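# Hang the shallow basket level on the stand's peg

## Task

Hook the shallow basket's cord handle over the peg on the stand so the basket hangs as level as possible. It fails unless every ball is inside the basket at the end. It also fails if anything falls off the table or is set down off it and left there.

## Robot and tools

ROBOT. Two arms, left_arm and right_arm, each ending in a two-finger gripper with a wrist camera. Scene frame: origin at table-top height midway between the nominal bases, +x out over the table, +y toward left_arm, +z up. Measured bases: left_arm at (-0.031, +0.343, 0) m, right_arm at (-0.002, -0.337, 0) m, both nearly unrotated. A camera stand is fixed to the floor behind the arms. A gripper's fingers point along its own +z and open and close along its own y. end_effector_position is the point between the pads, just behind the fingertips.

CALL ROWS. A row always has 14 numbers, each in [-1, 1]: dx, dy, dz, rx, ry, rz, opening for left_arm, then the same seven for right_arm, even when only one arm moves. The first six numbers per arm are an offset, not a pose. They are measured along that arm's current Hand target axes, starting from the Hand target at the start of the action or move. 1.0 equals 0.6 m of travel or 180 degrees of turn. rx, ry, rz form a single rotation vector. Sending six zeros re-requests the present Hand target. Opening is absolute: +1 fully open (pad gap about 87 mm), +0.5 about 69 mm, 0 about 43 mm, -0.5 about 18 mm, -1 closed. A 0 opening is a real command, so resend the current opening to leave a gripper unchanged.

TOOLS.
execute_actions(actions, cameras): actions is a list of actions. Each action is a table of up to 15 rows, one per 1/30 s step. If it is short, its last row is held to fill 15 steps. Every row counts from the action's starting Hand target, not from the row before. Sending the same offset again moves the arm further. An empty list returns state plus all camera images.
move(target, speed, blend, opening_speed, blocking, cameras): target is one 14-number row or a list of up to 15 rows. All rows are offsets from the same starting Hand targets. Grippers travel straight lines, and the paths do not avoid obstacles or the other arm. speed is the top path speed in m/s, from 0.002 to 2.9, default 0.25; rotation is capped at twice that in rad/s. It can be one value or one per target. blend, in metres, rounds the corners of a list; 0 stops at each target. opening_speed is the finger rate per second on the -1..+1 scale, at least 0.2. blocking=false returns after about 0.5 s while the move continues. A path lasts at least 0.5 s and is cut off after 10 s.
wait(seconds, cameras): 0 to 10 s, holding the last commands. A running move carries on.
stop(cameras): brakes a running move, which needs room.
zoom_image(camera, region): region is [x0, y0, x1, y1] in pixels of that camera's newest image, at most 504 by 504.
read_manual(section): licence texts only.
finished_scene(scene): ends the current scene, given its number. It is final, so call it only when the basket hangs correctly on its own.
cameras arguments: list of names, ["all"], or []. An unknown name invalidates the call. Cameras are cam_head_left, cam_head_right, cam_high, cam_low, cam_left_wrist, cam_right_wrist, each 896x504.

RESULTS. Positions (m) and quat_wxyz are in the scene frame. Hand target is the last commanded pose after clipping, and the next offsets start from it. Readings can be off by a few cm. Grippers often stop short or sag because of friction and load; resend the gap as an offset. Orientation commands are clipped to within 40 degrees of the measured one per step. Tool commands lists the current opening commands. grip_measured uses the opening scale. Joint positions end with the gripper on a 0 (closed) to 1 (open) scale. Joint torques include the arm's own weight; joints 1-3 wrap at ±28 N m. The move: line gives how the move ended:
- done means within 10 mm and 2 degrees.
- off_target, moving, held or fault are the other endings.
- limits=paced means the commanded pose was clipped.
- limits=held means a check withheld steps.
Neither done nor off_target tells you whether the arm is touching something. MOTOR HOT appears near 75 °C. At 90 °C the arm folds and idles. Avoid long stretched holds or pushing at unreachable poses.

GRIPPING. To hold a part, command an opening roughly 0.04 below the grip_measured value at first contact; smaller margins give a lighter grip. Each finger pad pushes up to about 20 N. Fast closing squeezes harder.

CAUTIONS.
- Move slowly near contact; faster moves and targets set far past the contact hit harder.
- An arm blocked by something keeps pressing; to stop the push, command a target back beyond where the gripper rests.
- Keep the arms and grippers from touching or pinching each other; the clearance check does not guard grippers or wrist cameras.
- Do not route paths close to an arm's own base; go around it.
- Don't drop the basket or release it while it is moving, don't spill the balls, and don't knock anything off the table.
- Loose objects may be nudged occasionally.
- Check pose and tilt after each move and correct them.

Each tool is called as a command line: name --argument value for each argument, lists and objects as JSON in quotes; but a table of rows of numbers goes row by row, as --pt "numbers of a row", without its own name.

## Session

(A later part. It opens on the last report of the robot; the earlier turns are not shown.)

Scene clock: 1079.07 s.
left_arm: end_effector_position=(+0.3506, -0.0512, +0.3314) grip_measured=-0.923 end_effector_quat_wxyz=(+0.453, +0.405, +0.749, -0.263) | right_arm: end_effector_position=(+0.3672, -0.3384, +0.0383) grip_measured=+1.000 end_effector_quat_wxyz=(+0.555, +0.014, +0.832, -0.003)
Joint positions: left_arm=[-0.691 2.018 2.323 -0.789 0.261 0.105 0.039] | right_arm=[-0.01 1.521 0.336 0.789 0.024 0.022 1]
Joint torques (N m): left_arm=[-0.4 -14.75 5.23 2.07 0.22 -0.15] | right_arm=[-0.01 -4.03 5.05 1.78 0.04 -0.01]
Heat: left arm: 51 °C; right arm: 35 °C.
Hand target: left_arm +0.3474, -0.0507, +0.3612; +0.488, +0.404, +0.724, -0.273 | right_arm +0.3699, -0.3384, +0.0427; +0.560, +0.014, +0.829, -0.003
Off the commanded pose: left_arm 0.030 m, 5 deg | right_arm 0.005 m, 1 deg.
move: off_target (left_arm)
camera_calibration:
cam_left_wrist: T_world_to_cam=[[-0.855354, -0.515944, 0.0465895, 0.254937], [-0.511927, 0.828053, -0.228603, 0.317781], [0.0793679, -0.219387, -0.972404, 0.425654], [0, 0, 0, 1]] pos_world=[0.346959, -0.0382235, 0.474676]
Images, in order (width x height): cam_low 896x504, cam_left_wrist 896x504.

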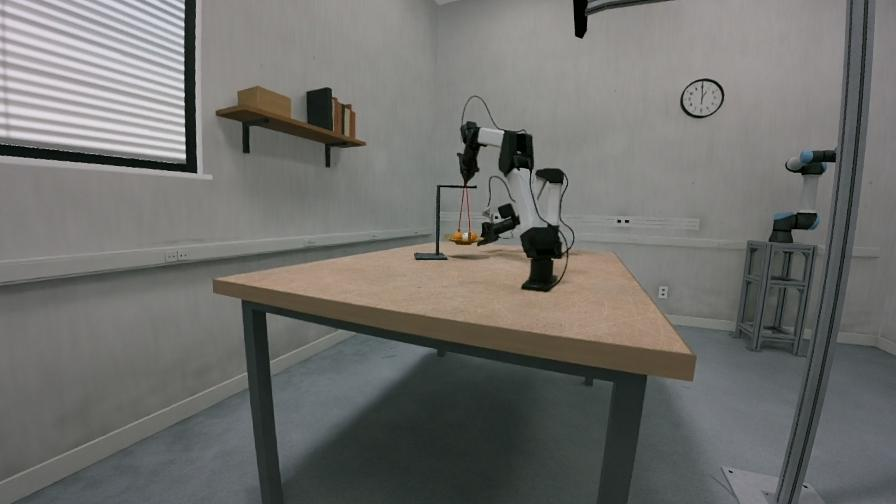

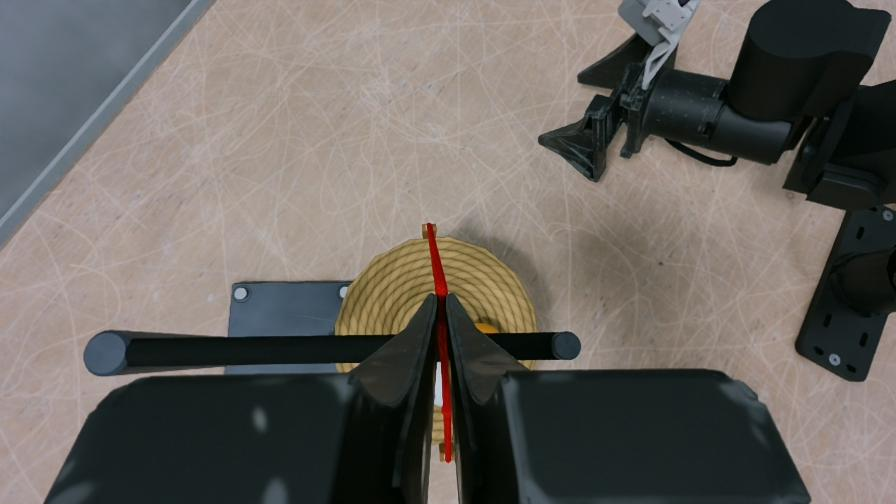

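wait --seconds 0.5 --cameras '["cam_head_left","cam_head_right","cam_high"]'

zoom_image --camera "cam_head_left" --region '[410, 160, 530, 310]'

zoom_image --camera "cam_head_right" --region '[400, 165, 520, 315]'

zoom_image --camera "cam_high" --region '[380, 200, 500, 340]'

Scene clock: 1089.07 s.
left_arm: end_effector_position=(+0.3506, -0.0512, +0.3314) grip_measured=-0.923 end_effector_quat_wxyz=(+0.453, +0.405, +0.749, -0.263) | right_arm: end_effector_position=(+0.3672, -0.3384, +0.0383) grip_measured=+1.000 end_effector_quat_wxyz=(+0.555, +0.014, +0.832, -0.003)
Joint positions: left_arm=[-0.691 2.018 2.323 -0.789 0.261 0.105 0.039] | right_arm=[-0.01 1.521 0.336 0.789 0.024 0.022 1]
Joint torques (N m): left_arm=[-0.43 -14.84 5.24 2.07 0.22 -0.21] | right_arm=[-0.08 -4.04 5.03 1.77 0.05 0.02]
Heat: left arm: 52 °C; right arm: 35 °C.
Hand target: left_arm +0.3474, -0.0507, +0.3612; +0.488, +0.404, +0.724, -0.273 | right_arm +0.3699, -0.3384, +0.0427; +0.560, +0.014, +0.829, -0.003
Tool commands: left_gripper/opening=-1.0 right_gripper/opening=+1.0
Off the commanded pose: left_arm 0.030 m, 5 deg | right_arm 0.005 m, 1 deg.
wait: 0.50 s; at rest from the start
Images, in order (width x height): cam_head_left 896x504, cam_head_right 896x504, cam_high 896x504.

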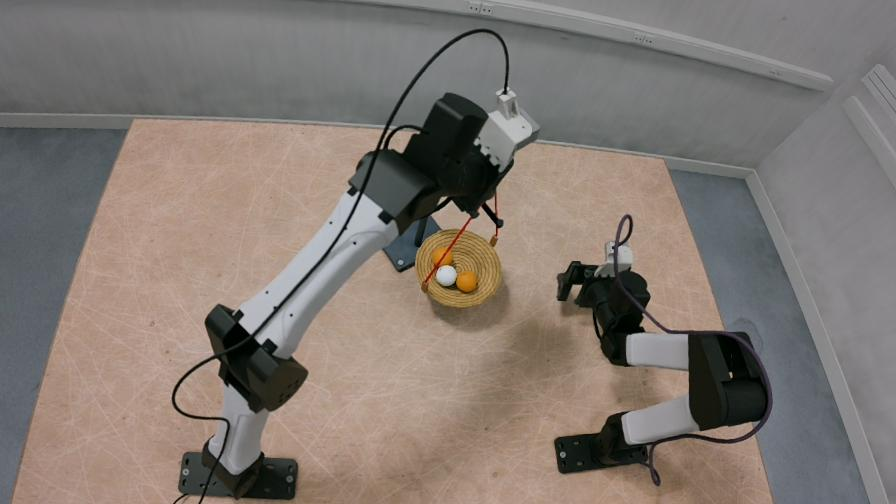

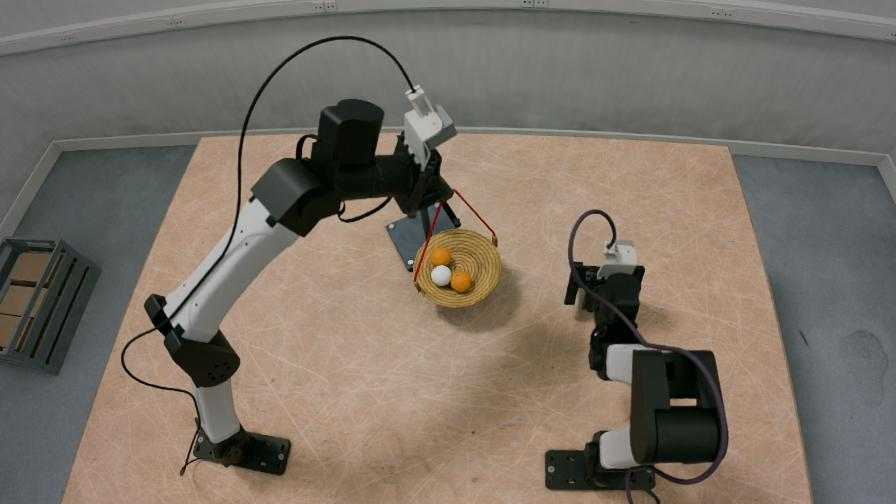

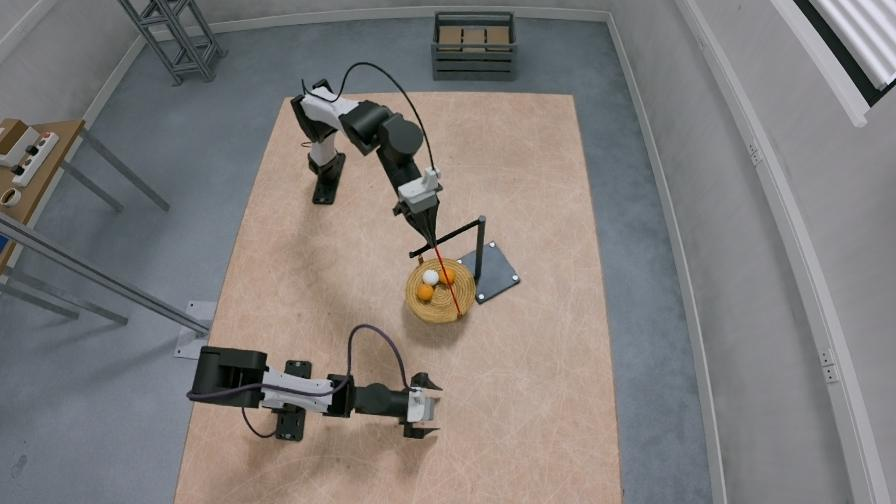

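Scaled by 3.360 from the camera's 896x504 image, which has a finer 1280x720 frame.

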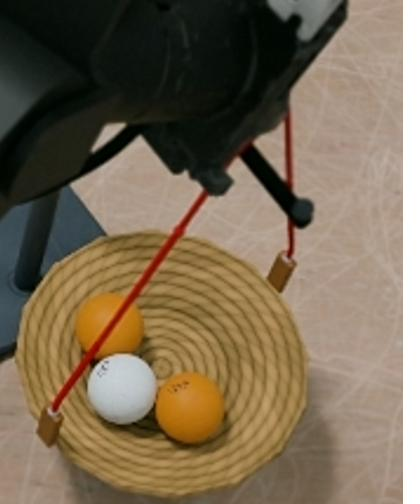

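Scaled by 3.360 from the camera's 896x504 image, which has a finer 1280x720 frame.

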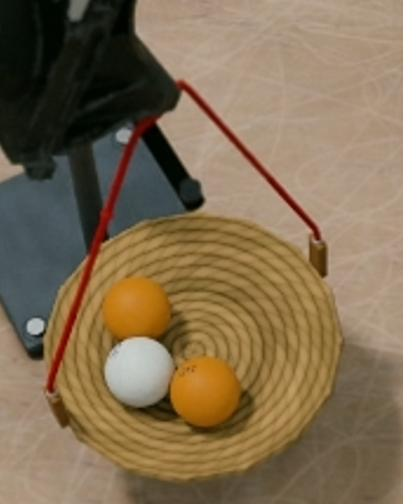

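Scaled by 3.600 from the camera's 896x504 image, which has a finer 1280x720 frame.

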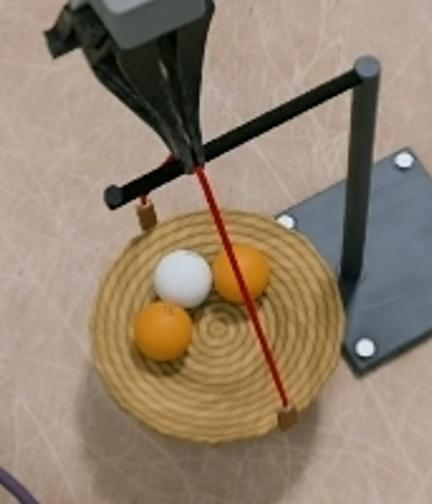

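move --target '[0,0,0,0,0,0,-0.4, 0,0,0,0,0,0,1]' --opening_speed 0.4 --speed 0.02 --cameras '["all"]'

zoom_image --camera "cam_low" --region '[430, 150, 500, 260]'

zoom_image --camera "cam_head_right" --region '[400, 165, 520, 315]'

zoom_image --camera "cam_head_left" --region '[410, 160, 530, 310]'

Scene clock: 1107.07 s.
left_arm: end_effector_position=(+0.3539, -0.0541, +0.3379) grip_measured=-0.400 end_effector_quat_wxyz=(+0.466, +0.403, +0.741, -0.266) | right_arm: end_effector_position=(+0.3672, -0.3384, +0.0383) grip_measured=+1.000 end_effector_quat_wxyz=(+0.555, +0.014, +0.832, -0.003)
Joint positions: left_arm=[-0.691 2.018 2.323 -0.759 0.261 0.105 0.3] | right_arm=[-0.01 1.521 0.336 0.789 0.024 0.022 1]
Joint torques (N m): left_arm=[-0.31 -14.43 5.39 1.82 0.19 -0.18] | right_arm=[-0.05 -4.03 5.03 1.78 0.05 0.02]
Heat: left arm: 53 °C; right arm: 35 °C.
Hand target: left_arm +0.3474, -0.0507, +0.3613; +0.488, +0.404, +0.724, -0.273 | right_arm +0.3699, -0.3384, +0.0427; +0.560, +0.014, +0.829, -0.003
Off the commanded pose: left_arm 0.024 m, 3 deg | right_arm 0.005 m, 1 deg.
move: off_target (left_arm)
camera_calibration:
cam_left_wrist: T_world_to_cam=[[-0.856364, -0.515024, 0.0372899, 0.259485], [-0.506194, 0.823023, -0.257683, 0.33087], [0.102022, -0.239546, -0.96551, 0.419658], [0, 0, 0, 1]] pos_world=[0.346883, -0.038145, 0.480768]

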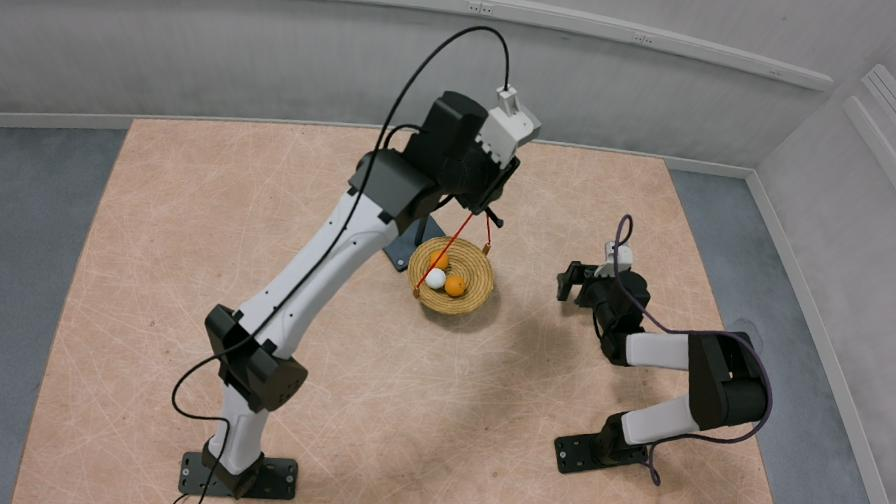

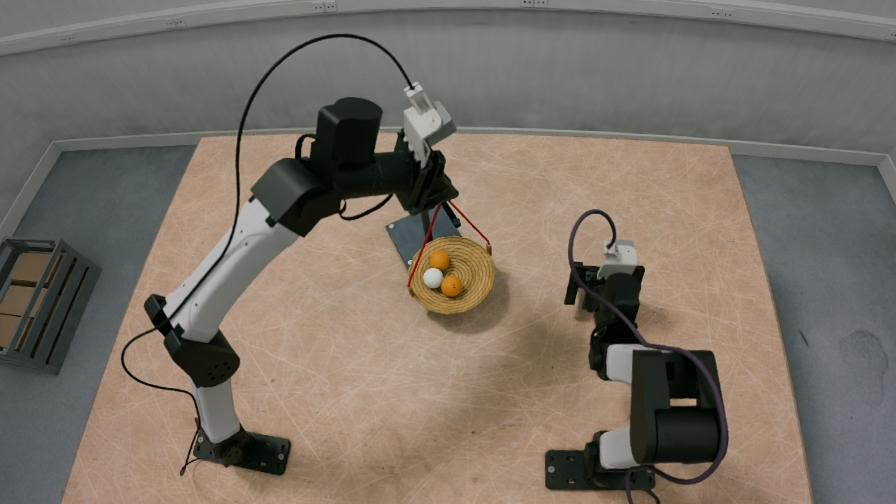

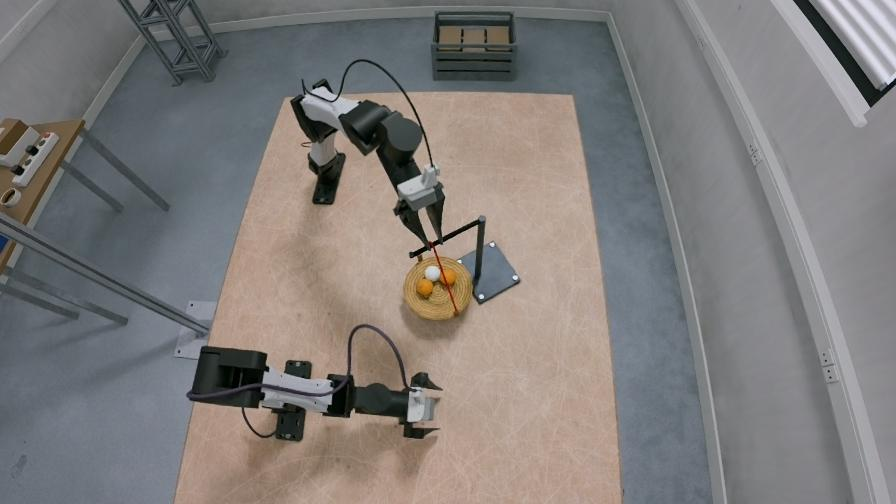

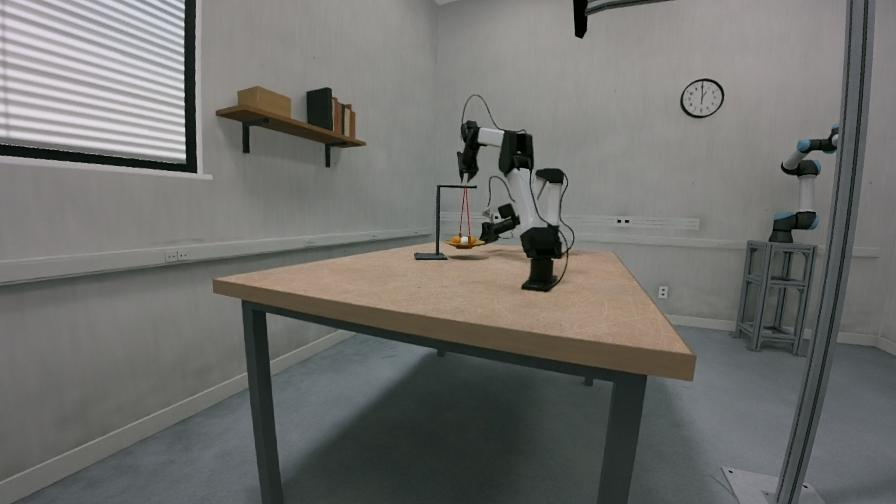

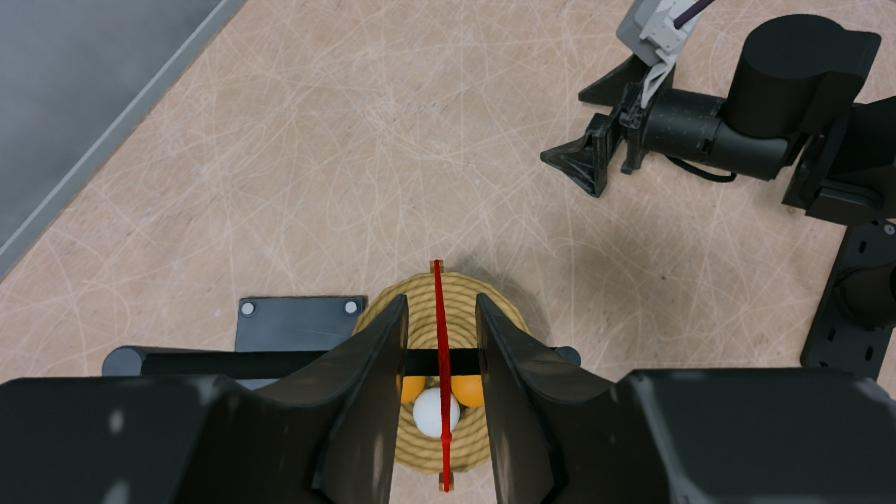

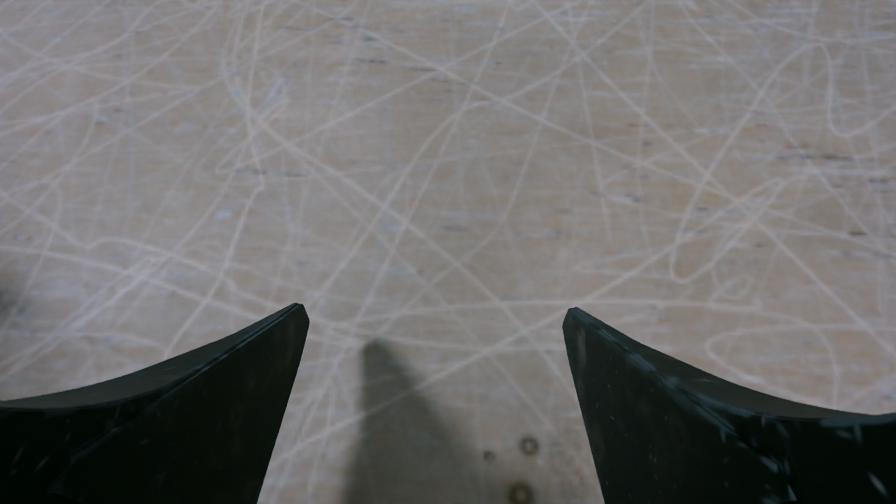

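Scaled by 4.582 from the camera's 896x504 image, which has a finer 1280x720 frame.

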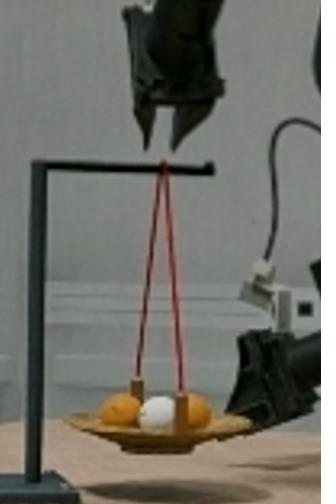

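Scaled by 3.360 from the camera's 896x504 image, which has a finer 1280x720 frame.

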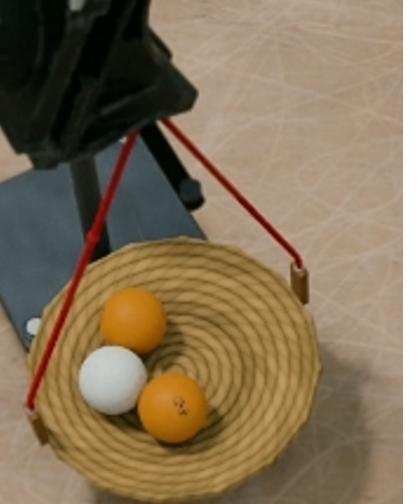

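Scaled by 3.360 from the camera's 896x504 image, which has a finer 1280x720 frame.

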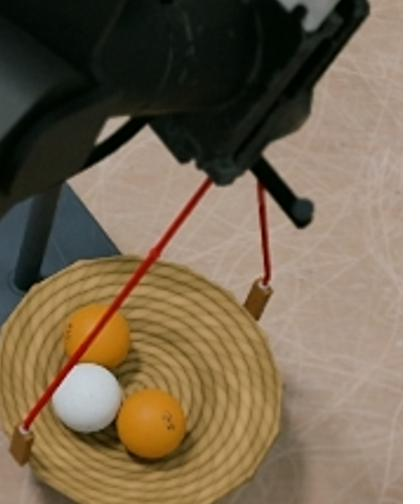

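zoom_image --camera "cam_high" --region '[380, 210, 500, 340]'

zoom_image --camera "cam_left_wrist" --region '[330, 240, 570, 500]'

Scaled by 3.877 from the camera's 896x504 image, which has a finer 1280x720 frame.

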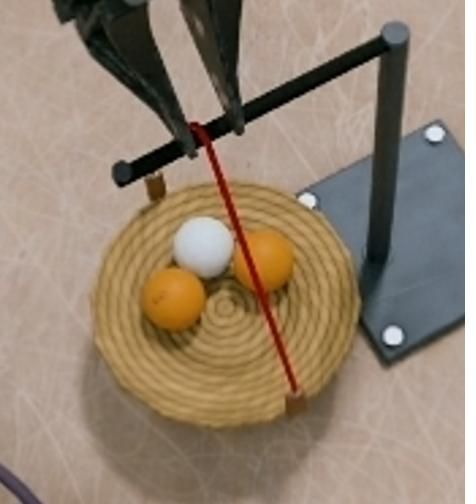

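Scaled by 1.938 from the camera's 896x504 image, which has a finer 1280x720 frame.

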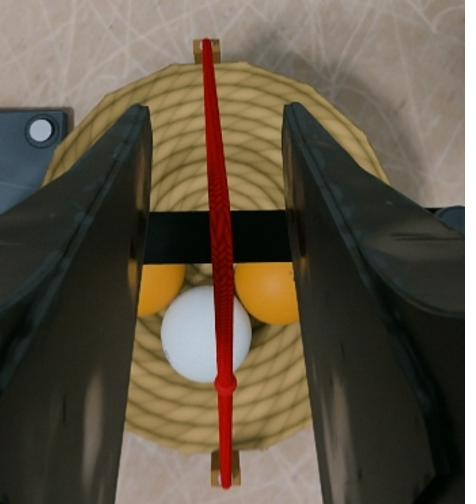

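move --pt "-0.07727 0 -0.03122 0 0 0 -0.4 0 0 0 0 0 0 1" --pt "0.01645 0 -0.26315 0 0 0 -0.4 0 0 0 0 0 0 1" --blend '[0.02,0]' --speed '[0.05,0.15]' --cameras '["all"]'

zoom_image --camera "cam_low" --region '[430, 150, 500, 260]'

zoom_image --camera "cam_head_right" --region '[380, 130, 520, 315]'

zoom_image --camera "cam_head_left" --region '[400, 130, 530, 315]'

zoom_image --camera "cam_high" --region '[380, 210, 500, 340]'

Scene clock: 1209.73 s.
left_arm: end_effector_position=(+0.2692, +0.0759, +0.4060) grip_measured=-0.400 end_effector_quat_wxyz=(+0.478, +0.401, +0.733, -0.271) | right_arm: end_effector_position=(+0.3672, -0.3384, +0.0383) grip_measured=+1.000 end_effector_quat_wxyz=(+0.555, +0.014, +0.832, -0.003)
Joint positions: left_arm=[-0.534 1.54 2.03 -0.935 0.408 0.172 0.3] | right_arm=[-0.01 1.521 0.336 0.789 0.024 0.022 1]
Joint torques (N m): left_arm=[0.31 -7.04 4.38 1.77 0.27 -0.17] | right_arm=[-0.06 -4.01 5.05 1.77 0.04 0.03]
Heat: left arm: 55 °C; right arm: 35 °C.
Hand target: left_arm +0.2688, +0.0771, +0.4110; +0.488, +0.404, +0.724, -0.273 | right_arm +0.3699, -0.3384, +0.0427; +0.560, +0.014, +0.829, -0.003
Off the commanded pose: left_arm 0.005 m, 2 deg | right_arm 0.005 m, 1 deg.
elbow stopped short (left arm): the move would have taken joint 3 (elbow) straighter than the controller allows.
move: done
camera_calibration:
cam_left_wrist: T_world_to_cam=[[-0.858521, -0.51175, 0.0324512, 0.253734], [-0.49843, 0.817959, -0.287248, 0.208938], [0.120455, -0.262783, -0.957307, 0.518612], [0, 0, 0, 1]] pos_world=[0.259508, 0.095228, 0.548254]

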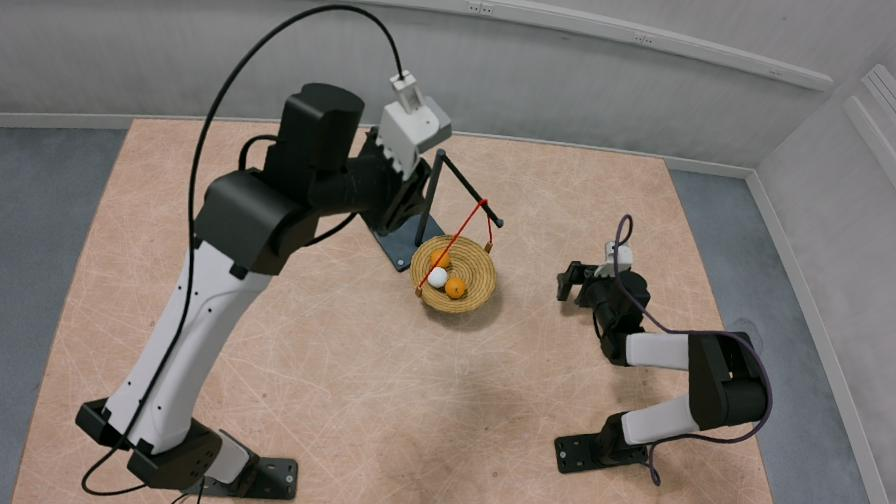

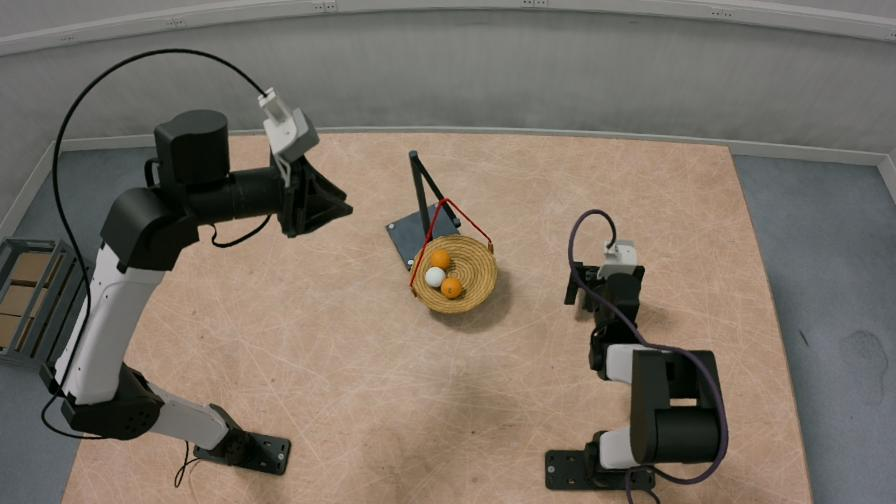

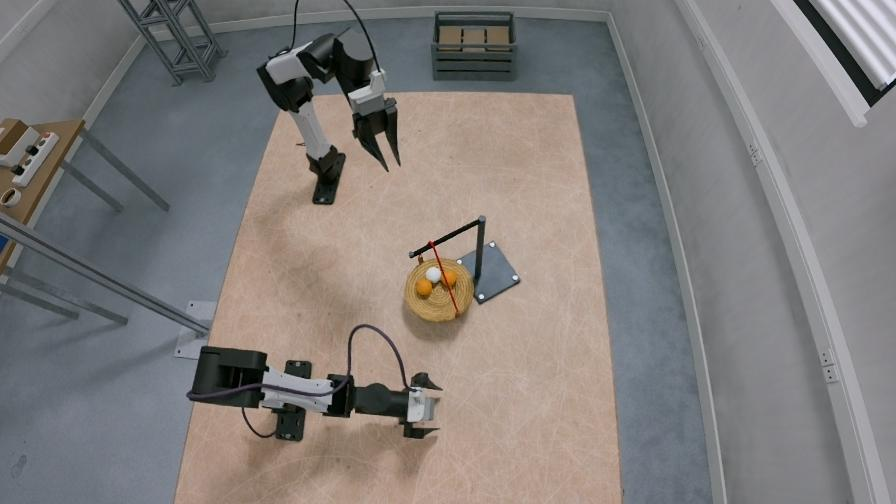

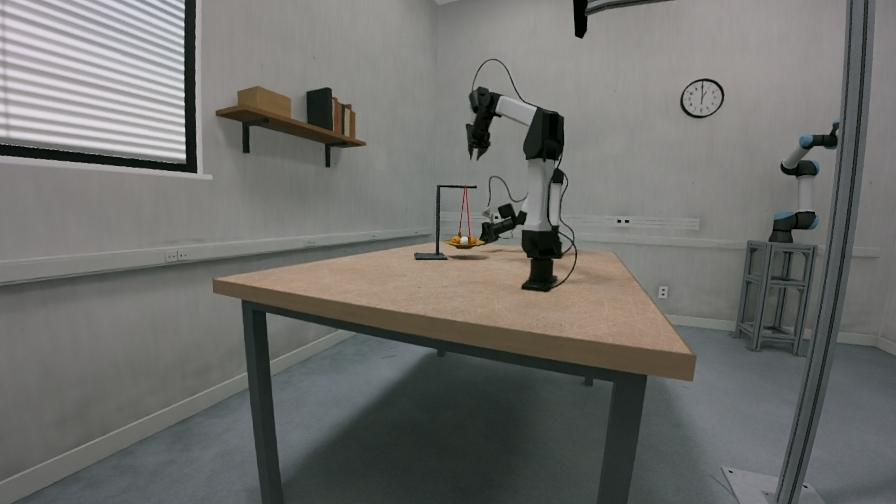

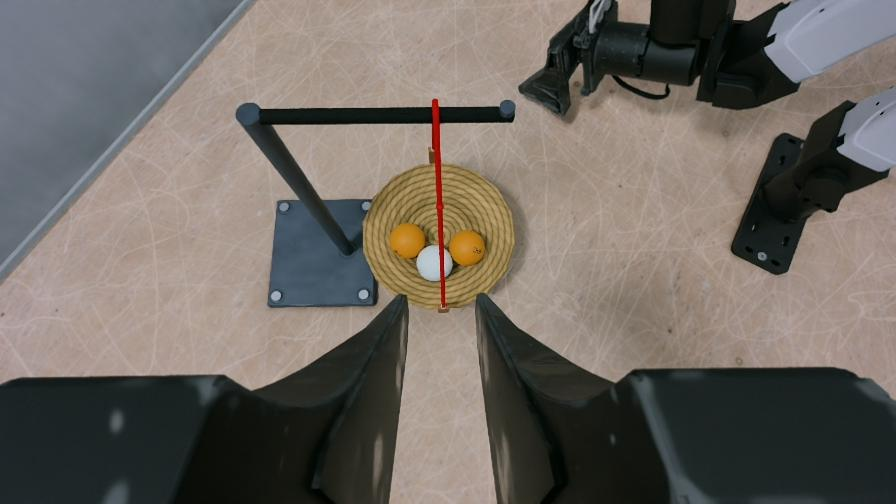

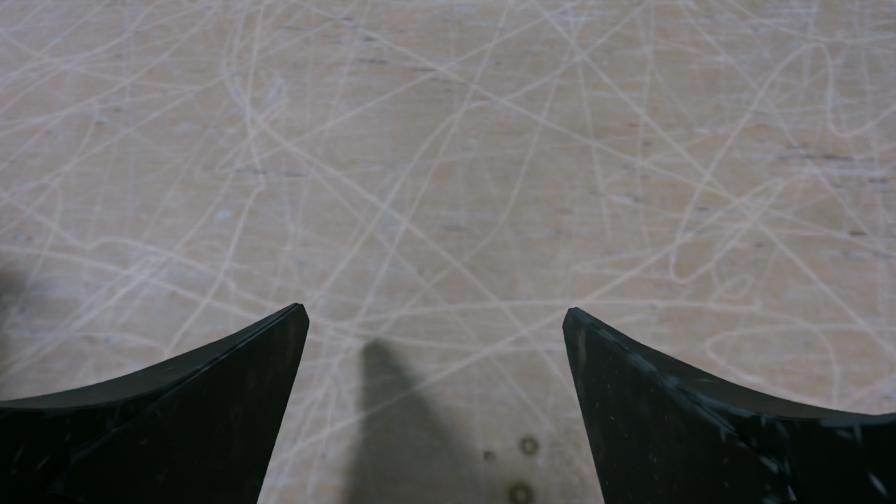

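Scaled by 4.582 from the camera's 896x504 image, which has a finer 1280x720 frame.

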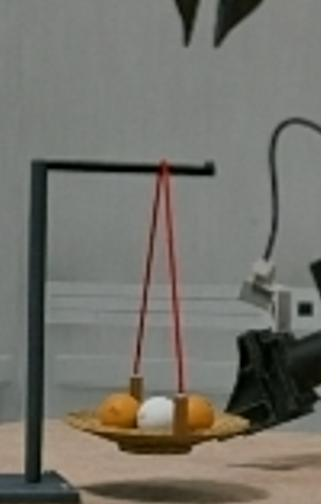

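Scaled by 2.724 from the camera's 896x504 image, which has a finer 1280x720 frame.

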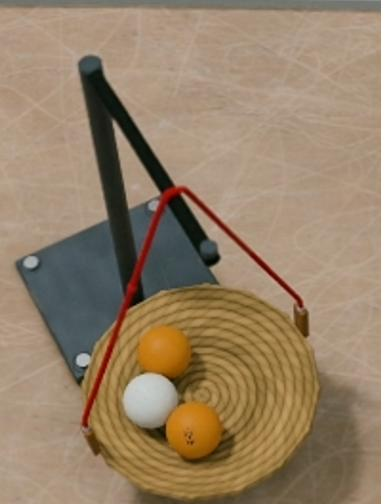

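Scaled by 2.724 from the camera's 896x504 image, which has a finer 1280x720 frame.

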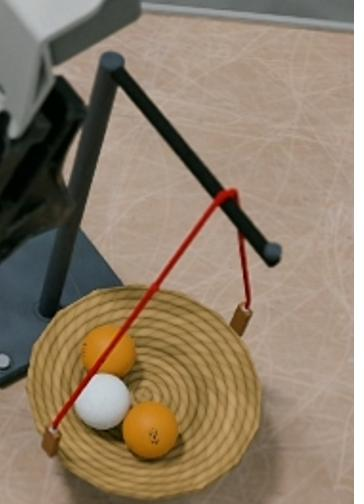

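Scaled by 3.877 from the camera's 896x504 image, which has a finer 1280x720 frame.

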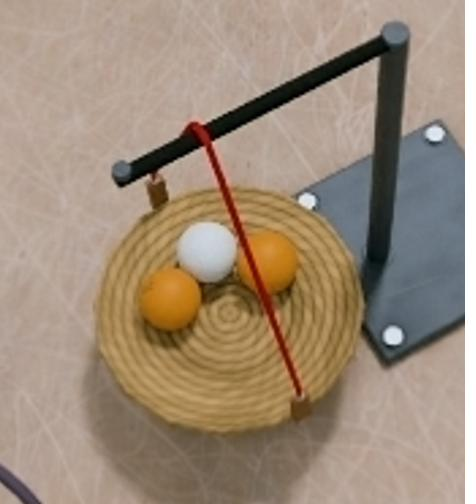

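finished_scene --scene 1

The scene is finished: the task was done.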